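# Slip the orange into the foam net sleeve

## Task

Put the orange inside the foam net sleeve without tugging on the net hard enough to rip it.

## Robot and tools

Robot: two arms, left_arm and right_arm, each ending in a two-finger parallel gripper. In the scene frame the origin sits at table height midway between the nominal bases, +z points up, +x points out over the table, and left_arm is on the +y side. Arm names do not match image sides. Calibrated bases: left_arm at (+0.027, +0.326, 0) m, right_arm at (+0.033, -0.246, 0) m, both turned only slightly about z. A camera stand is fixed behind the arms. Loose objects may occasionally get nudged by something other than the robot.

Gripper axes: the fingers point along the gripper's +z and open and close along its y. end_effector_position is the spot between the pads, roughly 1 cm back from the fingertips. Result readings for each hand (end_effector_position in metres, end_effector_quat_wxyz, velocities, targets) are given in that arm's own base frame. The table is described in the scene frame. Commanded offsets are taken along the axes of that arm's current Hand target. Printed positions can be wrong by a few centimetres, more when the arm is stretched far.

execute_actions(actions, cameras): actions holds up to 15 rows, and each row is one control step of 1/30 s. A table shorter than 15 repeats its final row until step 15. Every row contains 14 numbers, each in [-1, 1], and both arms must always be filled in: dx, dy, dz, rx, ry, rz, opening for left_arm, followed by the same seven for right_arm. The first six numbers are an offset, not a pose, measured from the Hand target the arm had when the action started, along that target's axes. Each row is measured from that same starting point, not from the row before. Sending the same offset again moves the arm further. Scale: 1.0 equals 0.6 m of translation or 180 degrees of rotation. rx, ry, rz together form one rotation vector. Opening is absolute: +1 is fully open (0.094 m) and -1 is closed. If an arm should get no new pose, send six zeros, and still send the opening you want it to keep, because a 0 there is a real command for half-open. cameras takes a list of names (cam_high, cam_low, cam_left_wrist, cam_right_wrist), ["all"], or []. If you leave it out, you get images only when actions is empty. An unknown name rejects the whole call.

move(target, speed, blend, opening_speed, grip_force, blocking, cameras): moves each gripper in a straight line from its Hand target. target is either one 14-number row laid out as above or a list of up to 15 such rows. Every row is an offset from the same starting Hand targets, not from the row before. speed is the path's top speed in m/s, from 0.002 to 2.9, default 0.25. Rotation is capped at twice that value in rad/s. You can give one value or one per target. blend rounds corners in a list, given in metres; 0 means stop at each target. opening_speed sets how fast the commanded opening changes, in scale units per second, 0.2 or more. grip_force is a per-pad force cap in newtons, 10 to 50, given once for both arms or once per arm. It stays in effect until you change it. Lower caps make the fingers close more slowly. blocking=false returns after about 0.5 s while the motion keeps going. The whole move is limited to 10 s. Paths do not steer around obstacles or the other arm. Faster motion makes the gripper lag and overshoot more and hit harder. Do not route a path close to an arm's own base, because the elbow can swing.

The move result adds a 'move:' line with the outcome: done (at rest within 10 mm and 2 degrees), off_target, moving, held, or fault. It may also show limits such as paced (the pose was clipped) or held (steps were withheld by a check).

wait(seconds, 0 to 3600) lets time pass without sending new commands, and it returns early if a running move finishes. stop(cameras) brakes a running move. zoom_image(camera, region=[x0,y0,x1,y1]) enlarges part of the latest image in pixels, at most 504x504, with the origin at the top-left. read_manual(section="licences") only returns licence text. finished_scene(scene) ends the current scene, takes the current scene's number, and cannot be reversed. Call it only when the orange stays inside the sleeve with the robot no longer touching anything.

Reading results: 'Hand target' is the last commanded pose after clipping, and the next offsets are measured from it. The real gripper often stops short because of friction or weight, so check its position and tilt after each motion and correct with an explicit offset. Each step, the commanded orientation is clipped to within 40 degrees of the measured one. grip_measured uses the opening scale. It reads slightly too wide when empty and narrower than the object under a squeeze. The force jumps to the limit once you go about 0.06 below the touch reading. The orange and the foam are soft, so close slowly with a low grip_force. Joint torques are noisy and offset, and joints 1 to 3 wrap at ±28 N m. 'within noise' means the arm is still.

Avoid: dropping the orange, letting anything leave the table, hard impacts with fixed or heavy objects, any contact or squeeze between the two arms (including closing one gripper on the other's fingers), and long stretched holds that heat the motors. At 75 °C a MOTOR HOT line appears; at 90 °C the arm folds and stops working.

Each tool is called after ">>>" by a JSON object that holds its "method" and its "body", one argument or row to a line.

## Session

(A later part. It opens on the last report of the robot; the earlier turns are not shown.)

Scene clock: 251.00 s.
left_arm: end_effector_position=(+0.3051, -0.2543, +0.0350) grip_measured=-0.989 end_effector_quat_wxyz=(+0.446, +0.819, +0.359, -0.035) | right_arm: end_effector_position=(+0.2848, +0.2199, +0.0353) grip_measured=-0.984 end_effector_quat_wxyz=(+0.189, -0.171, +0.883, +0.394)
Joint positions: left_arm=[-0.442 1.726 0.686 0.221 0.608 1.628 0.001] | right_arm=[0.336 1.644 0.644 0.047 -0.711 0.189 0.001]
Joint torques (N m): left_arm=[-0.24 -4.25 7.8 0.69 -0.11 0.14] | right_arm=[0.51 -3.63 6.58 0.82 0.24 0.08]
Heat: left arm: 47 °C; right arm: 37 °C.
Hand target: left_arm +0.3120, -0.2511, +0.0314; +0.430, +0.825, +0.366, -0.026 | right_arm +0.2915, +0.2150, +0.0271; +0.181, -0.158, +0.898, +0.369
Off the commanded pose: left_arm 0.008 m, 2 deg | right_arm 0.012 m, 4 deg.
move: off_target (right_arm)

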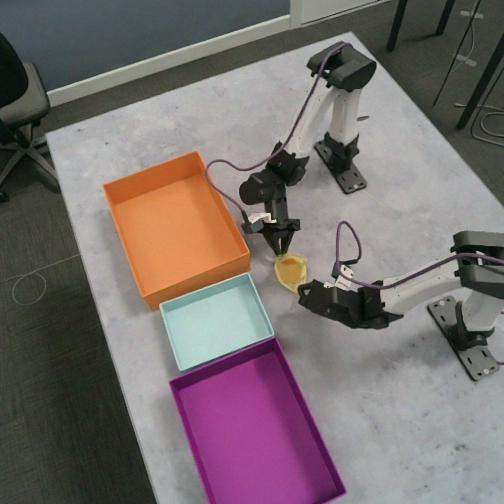

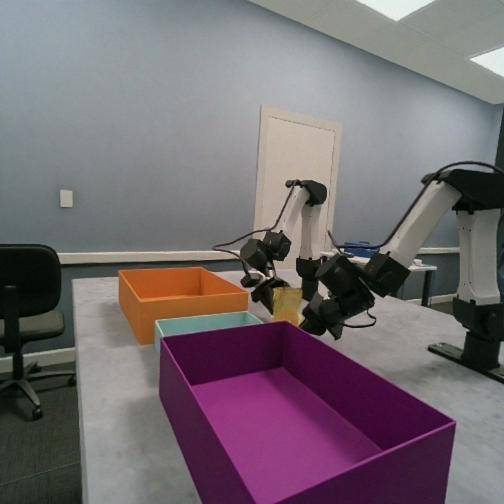

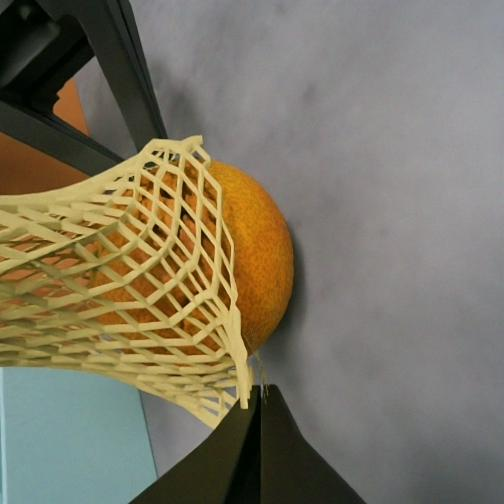

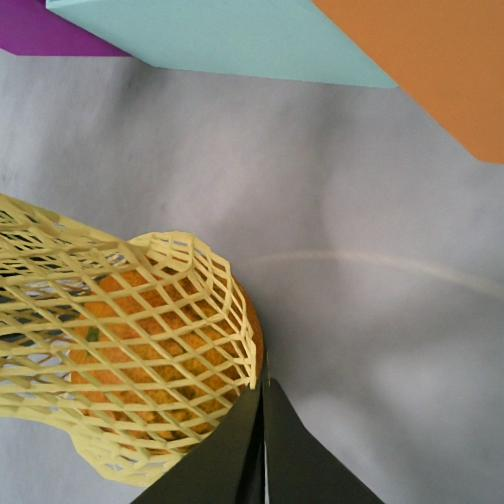

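>>> {"method": "move", "body": {
  "target": [-0.0056, -0.0231, 0.007, 0.0099, 0.0051, 0, -1, 0.0232, -0.0047, 0.0092, 0.0067, 0.0049, 0, -1],
  "speed": 0.03,
  "cameras": ["all"]
}}

>>> {"method": "zoom_image", "body": {
  "camera": "cam_high",
  "region": [250, 220, 350, 320]
}}

>>> {"method": "zoom_image", "body": {
  "camera": "cam_left_wrist",
  "region": [50, 130, 374, 454]
}}

>>> {"method": "zoom_image", "body": {
  "camera": "cam_right_wrist",
  "region": [30, 160, 354, 484]
}}

Scene clock: 265.57 s.
left_arm: end_effector_position=(+0.3037, -0.2576, +0.0324) grip_measured=-0.989 end_effector_quat_wxyz=(+0.438, +0.824, +0.357, -0.026) | right_arm: end_effector_position=(+0.2843, +0.2218, +0.0321) grip_measured=-0.984 end_effector_quat_wxyz=(+0.191, -0.175, +0.887, +0.381)
Joint positions: left_arm=[-0.465 1.726 0.686 0.221 0.572 1.628 0.001] | right_arm=[0.356 1.644 0.644 0.047 -0.675 0.19 0.001]
Joint torques (N m): left_arm=[-0.34 -4.22 5.55 0.72 -0.08 0.13] | right_arm=[0.61 -3.74 3.43 1.09 0.2 0.11]
Motor temperatures (°C): left_arm=[25 40 46 35 28 27 29] | right_arm=[27 35 38 33 28 26 27]
Heat: left arm: 46 °C; right arm: 38 °C.
Hand target: left_arm +0.3020, -0.2511, +0.0204; +0.414, +0.832, +0.369, -0.025 | right_arm +0.2815, +0.2149, +0.0155; +0.175, -0.159, +0.903, +0.358
Off the commanded pose: left_arm 0.014 m, 3 deg | right_arm 0.018 m, 4 deg.
move: off_target (left_arm, right_arm)

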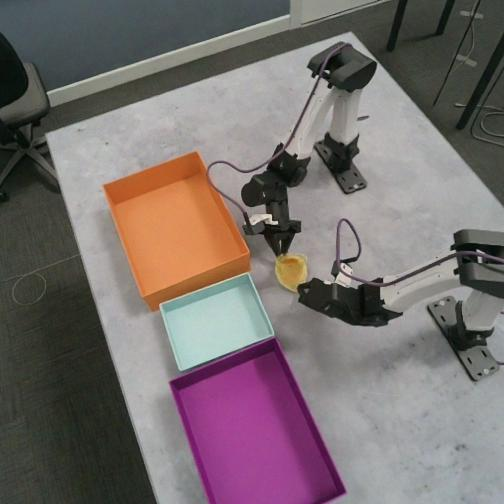

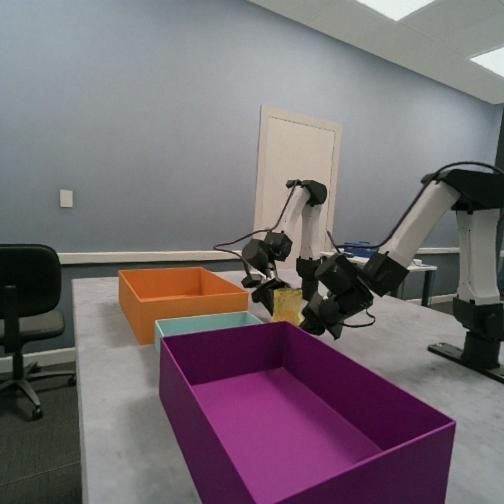

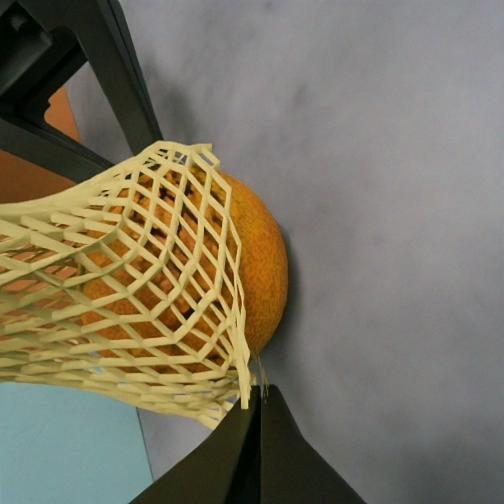

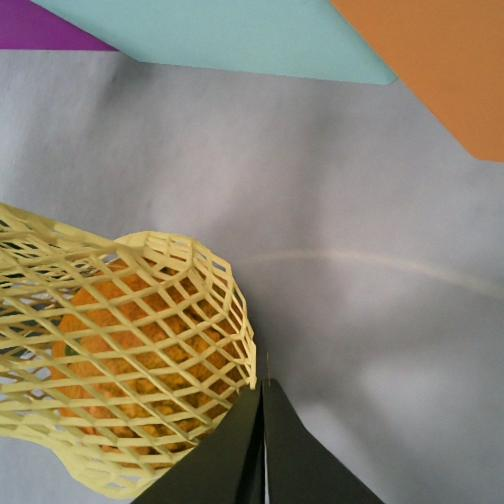

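Scaled by 5.040 from the camera's image (finer frame: 720x720).

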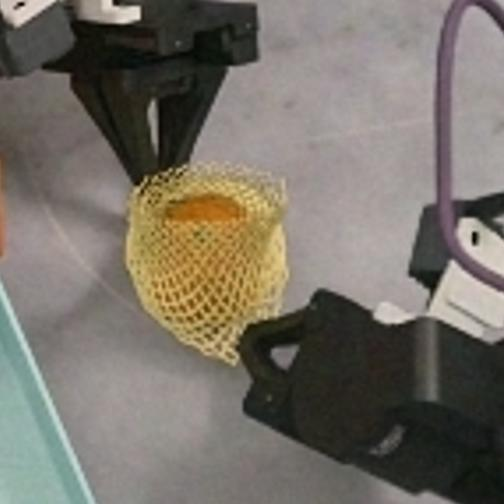

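Scaled by 1.556 from the camera's image (finer frame: 720x720).

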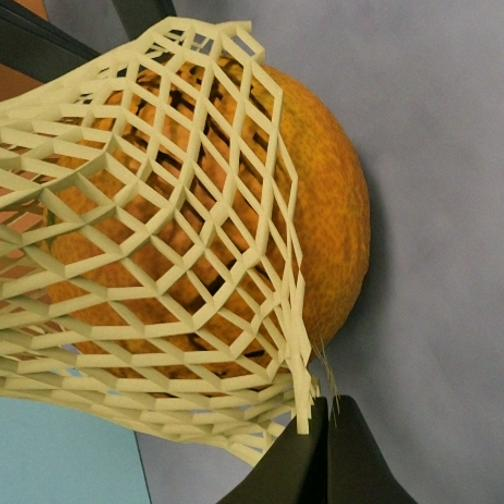

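Scaled by 1.556 from the camera's image (finer frame: 720x720).

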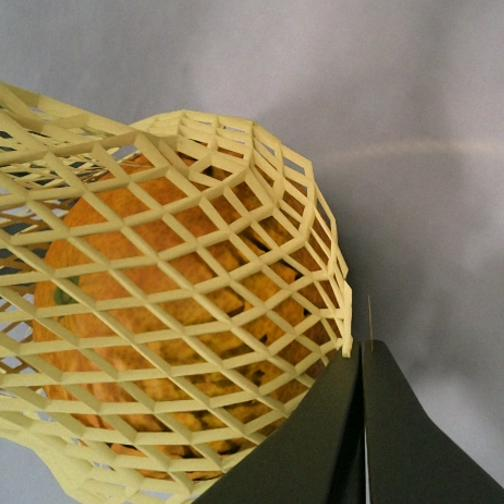

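>>> {"method": "move", "body": {
  "target": [-0.0151, -0.0087, -0.0009, 0, 0, 0, -1, 0.0118, 0.0133, -0.0033, 0, 0, 0, -1],
  "speed": 0.03,
  "cameras": ["all"]
}}

>>> {"method": "zoom_image", "body": {
  "camera": "cam_high",
  "region": [250, 220, 350, 320]
}}

>>> {"method": "zoom_image", "body": {
  "camera": "cam_left_wrist",
  "region": [30, 130, 354, 454]
}}

>>> {"method": "zoom_image", "body": {
  "camera": "cam_right_wrist",
  "region": [0, 160, 324, 484]
}}

Scene clock: 286.90 s.
left_arm: end_effector_position=(+0.2948, -0.2601, +0.0254) grip_measured=-0.989 end_effector_quat_wxyz=(+0.428, +0.831, +0.355, -0.027) | right_arm: end_effector_position=(+0.2725, +0.2239, +0.0230) grip_measured=-0.984 end_effector_quat_wxyz=(+0.174, -0.169, +0.894, +0.376)
Joint positions: left_arm=[-0.489 1.726 0.669 0.221 0.55 1.628 0.001] | right_arm=[0.382 1.644 0.619 0.047 -0.656 0.216 0.001]
Joint torques (N m): left_arm=[-0.46 -5.86 4.25 0.9 -0.04 -0.08] | right_arm=[0.53 -6.41 3.32 1.15 0.16 0.12]
Heat: left arm: 44 °C; right arm: 36 °C.
Hand target: left_arm +0.2919, -0.2541, +0.0204; +0.414, +0.832, +0.369, -0.025 | right_arm +0.2715, +0.2179, +0.0186; +0.175, -0.159, +0.903, +0.358
Off the commanded pose: left_arm 0.008 m, 2 deg | right_arm 0.008 m, 3 deg.
move: off_target (right_arm)

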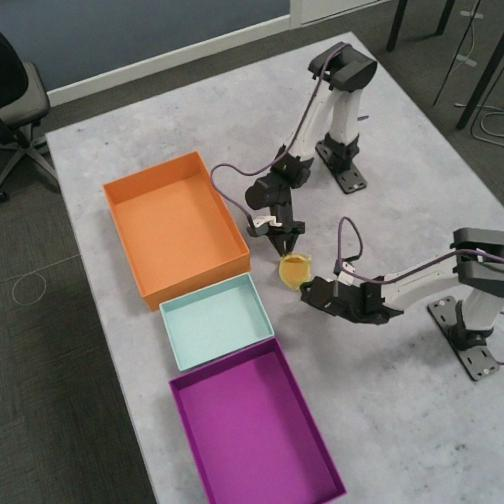

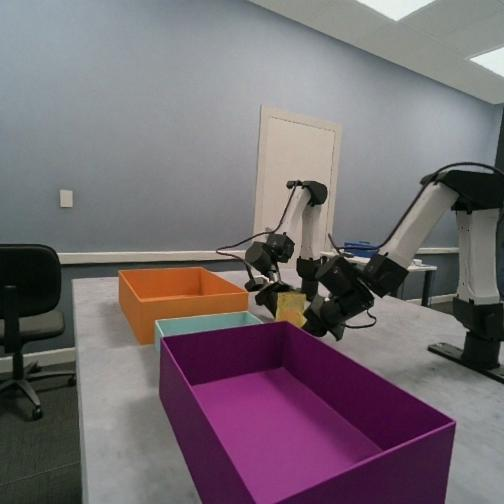

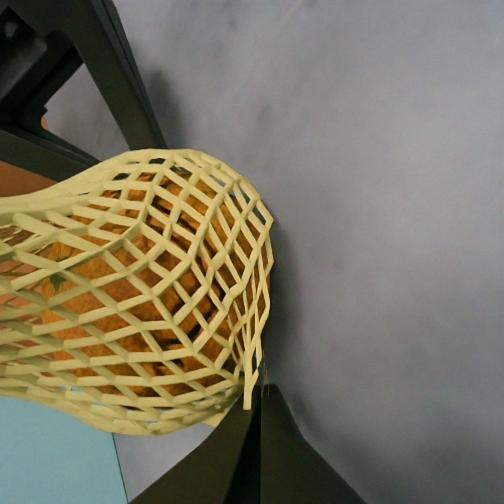

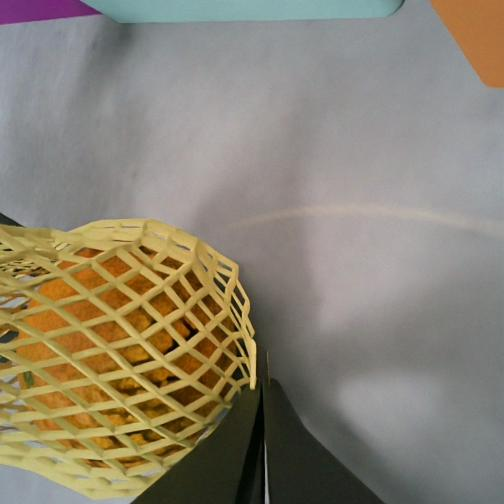

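Scaled by 5.040 from the camera's image (finer frame: 720x720).

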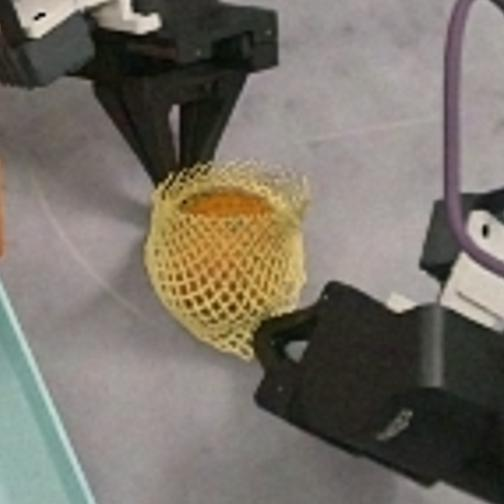

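Scaled by 1.556 from the camera's image (finer frame: 720x720).

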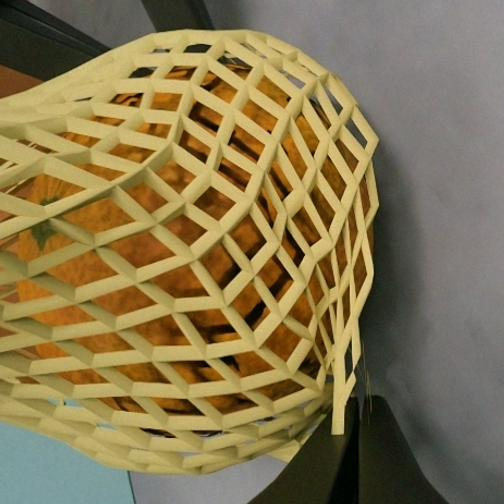

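Scaled by 1.556 from the camera's image (finer frame: 720x720).

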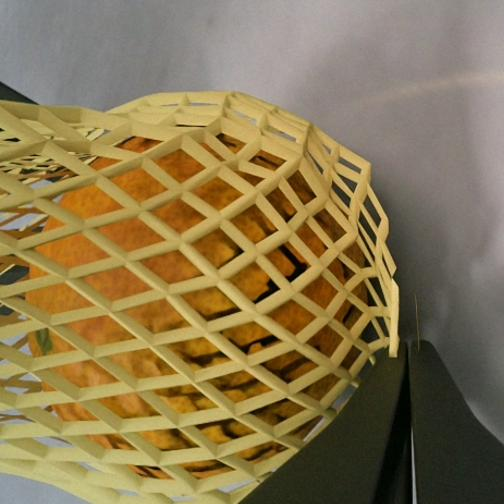

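>>> {"method": "move", "body": {
  "target": [
    [-0.0044, 0.011, -0.0017, 0, 0, 0, -1, -0.0067, 0.0092, -0.0025, 0, 0, 0, -1],
    [-0.0044, 0.011, -0.0017, 0, 0, 0, -0.9, -0.0067, 0.0092, -0.0025, 0, 0, 0, -0.9]
  ],
  "speed": 0.03,
  "opening_speed": 0.2,
  "cameras": ["all"]
}}

>>> {"method": "zoom_image", "body": {
  "camera": "cam_high",
  "region": [250, 220, 350, 320]
}}

>>> {"method": "zoom_image", "body": {
  "camera": "cam_left_wrist",
  "region": [30, 130, 354, 454]
}}

>>> {"method": "zoom_image", "body": {
  "camera": "cam_right_wrist",
  "region": [0, 160, 324, 484]
}}

Scene clock: 308.03 s.
left_arm: end_effector_position=(+0.2906, -0.2583, +0.0200) grip_measured=-0.902 end_effector_quat_wxyz=(+0.414, +0.835, +0.361, -0.030) | right_arm: end_effector_position=(+0.2726, +0.2244, +0.0210) grip_measured=-0.901 end_effector_quat_wxyz=(+0.174, -0.165, +0.898, +0.368)
Joint positions: left_arm=[-0.497 1.726 0.667 0.195 0.533 1.628 0.005] | right_arm=[0.393 1.644 0.619 0.047 -0.633 0.228 0.005]
Joint torques (N m): left_arm=[-0.46 -6.56 5.98 0.87 0.13 -0.14] | right_arm=[0.75 -7.49 4.48 0.94 0.02 0.12]
Heat: left arm: 43 °C; right arm: 36 °C.
Hand target: left_arm +0.2939, -0.2575, +0.0264; +0.414, +0.832, +0.369, -0.025 | right_arm +0.2725, +0.2213, +0.0246; +0.175, -0.159, +0.903, +0.358
Off the commanded pose: left_arm 0.007 m, 1 deg | right_arm 0.005 m, 2 deg.
move: done

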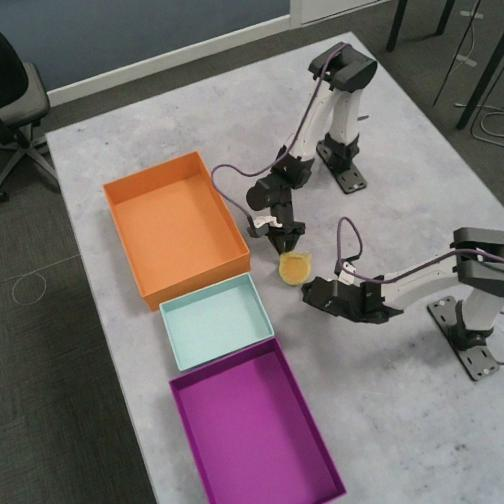

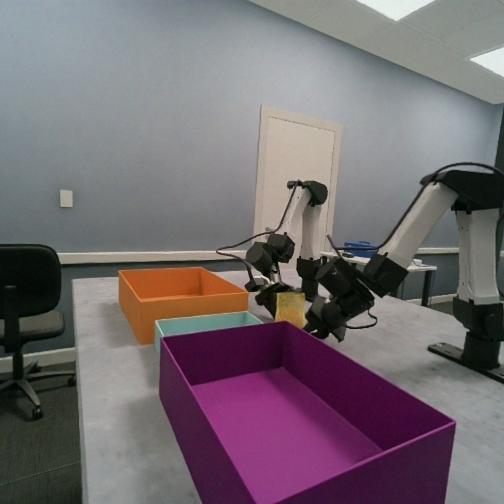

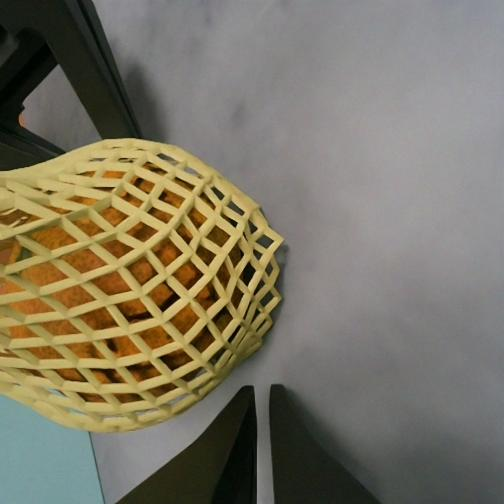

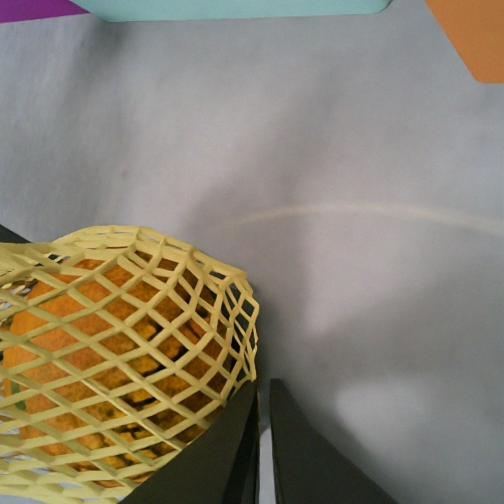

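Scaled by 5.040 from the camera's image (finer frame: 720x720).

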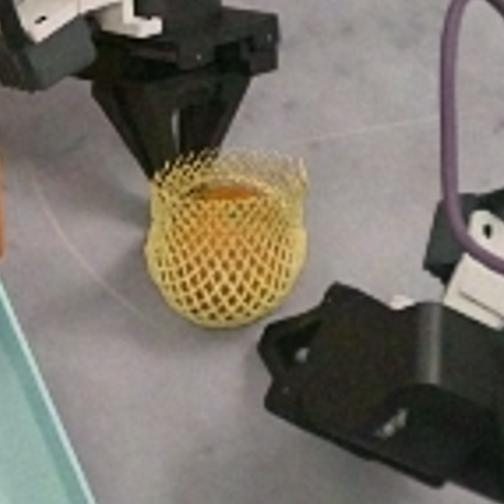

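Scaled by 1.556 from the camera's image (finer frame: 720x720).

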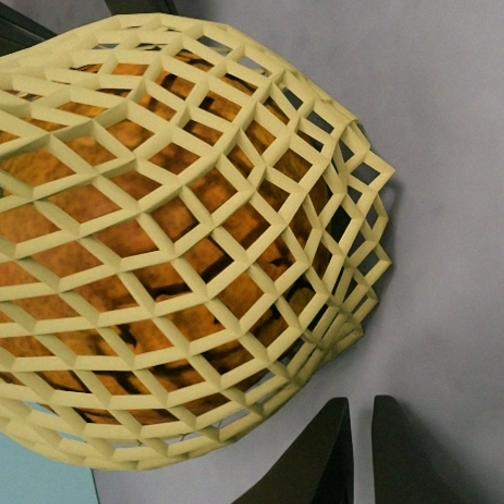

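Scaled by 1.556 from the camera's image (finer frame: 720x720).

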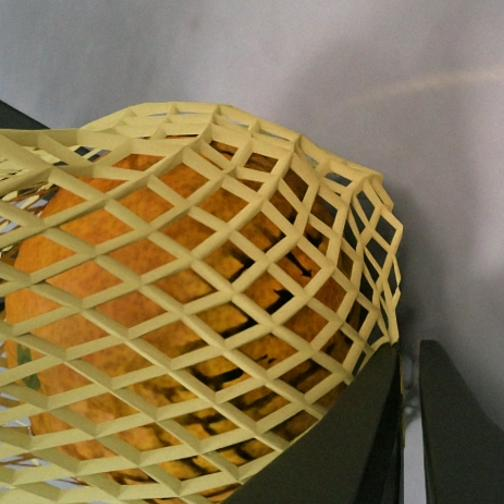

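>>> {"method": "move", "body": {
  "target": [
    [0, 0, -0.0667, 0, 0, 0, -0.9, 0, 0, -0.0117, 0, 0, 0, -0.9],
    [0, 0, -0.0667, 0, 0, 0, -0.9, 0, 0, -0.0117, 0, 0, 0, -0.8]
  ],
  "speed": 0.05,
  "opening_speed": 0.2,
  "cameras": ["all"]
}}

>>> {"method": "zoom_image", "body": {
  "camera": "cam_high",
  "region": [250, 220, 350, 320]
}}

>>> {"method": "zoom_image", "body": {
  "camera": "cam_right_wrist",
  "region": [0, 160, 324, 484]
}}

Scene clock: 320.23 s.
left_arm: end_effector_position=(+0.2885, -0.2294, +0.0459) grip_measured=-0.902 end_effector_quat_wxyz=(+0.409, +0.829, +0.380, -0.023) | right_arm: end_effector_position=(+0.2695, +0.2231, +0.0247) grip_measured=-0.802 end_effector_quat_wxyz=(+0.170, -0.164, +0.899, +0.368)
Joint positions: left_arm=[-0.422 1.577 0.658 0.025 0.552 1.663 0.005] | right_arm=[0.393 1.621 0.619 0.017 -0.633 0.228 0.009]
Joint torques (N m): left_arm=[0.28 -6.67 5.23 0.83 0.46 0.15] | right_arm=[-0.76 -7.56 4.64 0.87 -0.07 0.01]
Heat: left arm: 43 °C; right arm: 37 °C.
Hand target: left_arm +0.2834, -0.2292, +0.0527; +0.414, +0.832, +0.368, -0.025 | right_arm +0.2711, +0.2164, +0.0294; +0.175, -0.159, +0.903, +0.358
Off the commanded pose: left_arm 0.009 m, 1 deg | right_arm 0.008 m, 1 deg.
move: done

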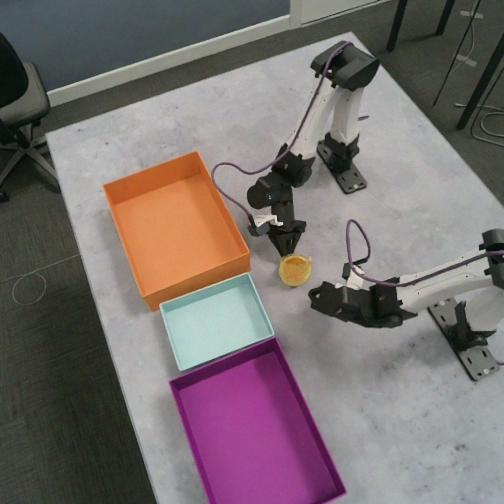

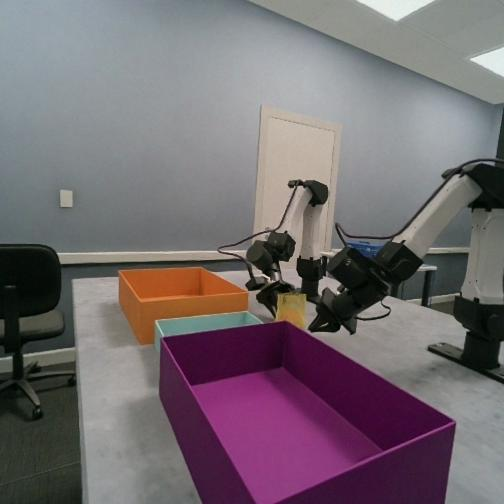

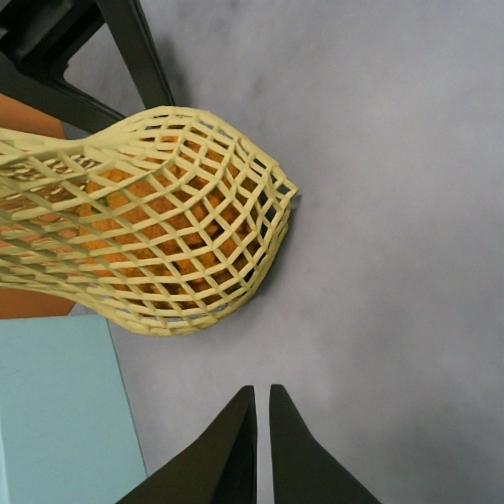

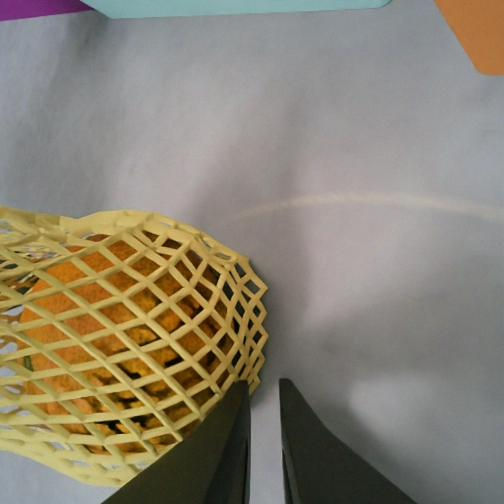

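Scaled by 5.040 from the camera's image (finer frame: 720x720).

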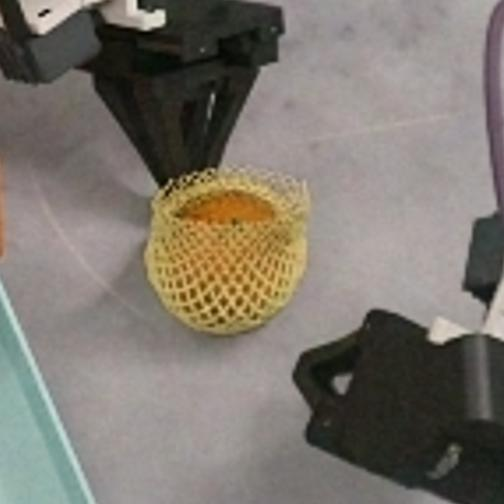

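Scaled by 1.556 from the camera's image (finer frame: 720x720).

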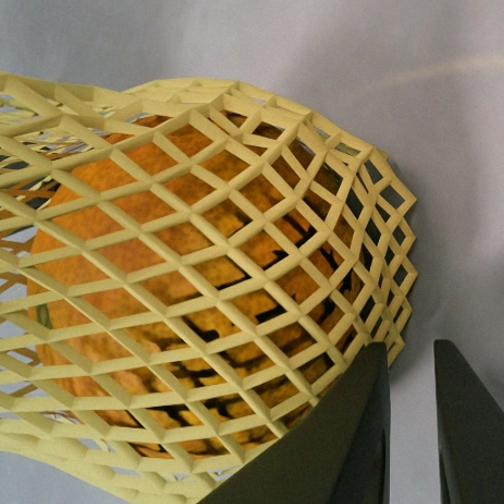

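>>> {"method": "move", "body": {
  "target": [0, 0, -0.02, 0, 0, 0, -0.9, 0, 0, -0.05, 0, 0, 0, -0.8],
  "speed": 0.05,
  "cameras": ["all"]
}}

>>> {"method": "zoom_image", "body": {
  "camera": "cam_high",
  "region": [250, 220, 350, 320]
}}

>>> {"method": "zoom_image", "body": {
  "camera": "cam_low",
  "region": [240, 250, 360, 370]
}}

>>> {"method": "zoom_image", "body": {
  "camera": "cam_right_wrist",
  "region": [0, 100, 324, 424]
}}

>>> {"method": "zoom_image", "body": {
  "camera": "cam_left_wrist",
  "region": [20, 60, 344, 384]
}}

Scene clock: 331.50 s.
left_arm: end_effector_position=(+0.2841, -0.2236, +0.0549) grip_measured=-0.902 end_effector_quat_wxyz=(+0.410, +0.831, +0.376, -0.024) | right_arm: end_effector_position=(+0.2669, +0.1946, +0.0398) grip_measured=-0.802 end_effector_quat_wxyz=(+0.174, -0.154, +0.907, +0.350)
Joint positions: left_arm=[-0.405 1.53 0.658 -0.033 0.567 1.686 0.005] | right_arm=[0.313 1.51 0.619 -0.146 -0.633 0.155 0.009]
Joint torques (N m): left_arm=[0.32 -6.35 5.23 0.81 0.47 0.15] | right_arm=[-0.76 -6.83 5.6 0.77 -0.41 -0.02]
Heat: left arm: 43 °C; right arm: 38 °C.
Hand target: left_arm +0.2802, -0.2207, +0.0606; +0.414, +0.832, +0.369, -0.025 | right_arm +0.2650, +0.1953, +0.0498; +0.175, -0.159, +0.903, +0.358
Off the commanded pose: left_arm 0.007 m, 1 deg | right_arm 0.010 m, 1 deg.
move: done

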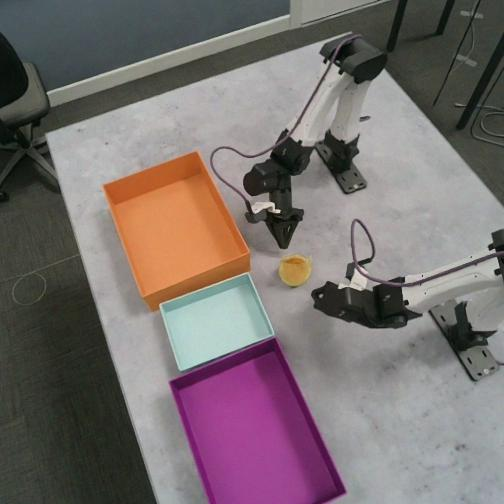

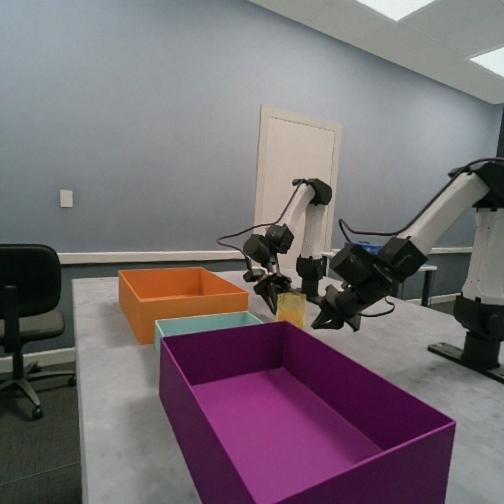

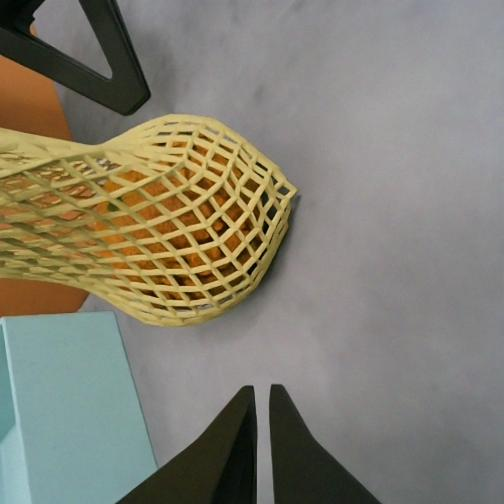

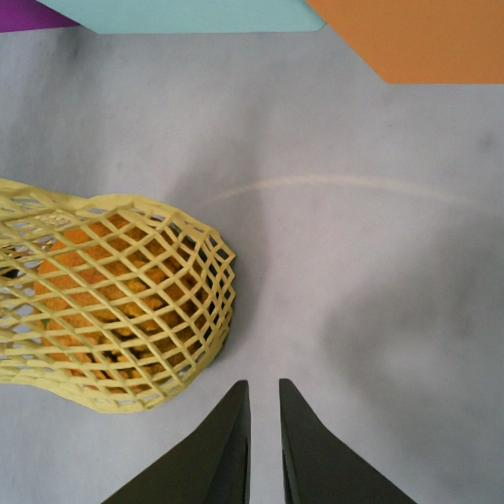

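Scaled by 5.040 from the camera's image (finer frame: 720x720).

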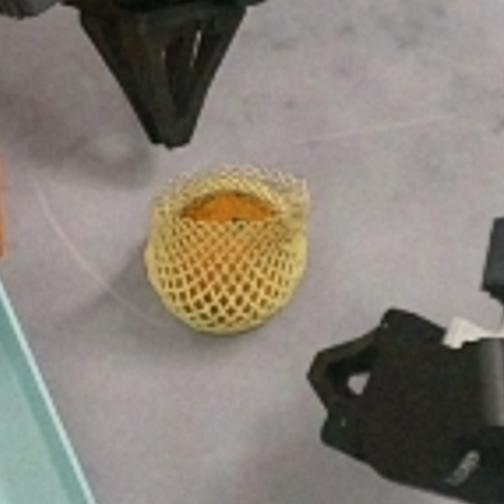

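Scaled by 4.200 from the camera's image (finer frame: 720x720).

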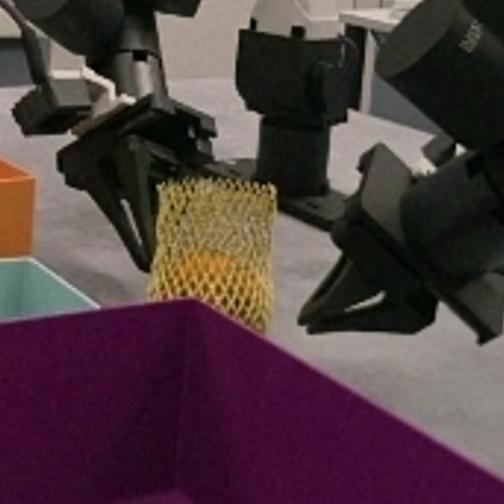

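Scaled by 1.556 from the camera's image (finer frame: 720x720).

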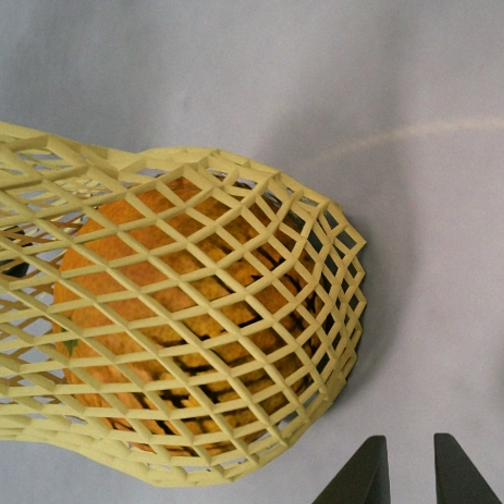

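Scaled by 1.556 from the camera's image (finer frame: 720x720).

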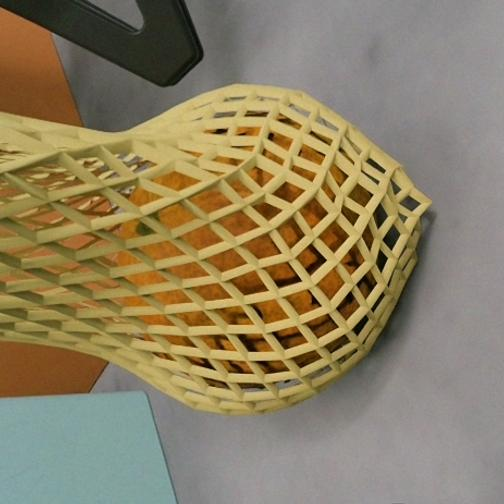

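>>> {"method": "finished_scene", "body": {
  "scene": 2
}}

The scene is finished: the task was done.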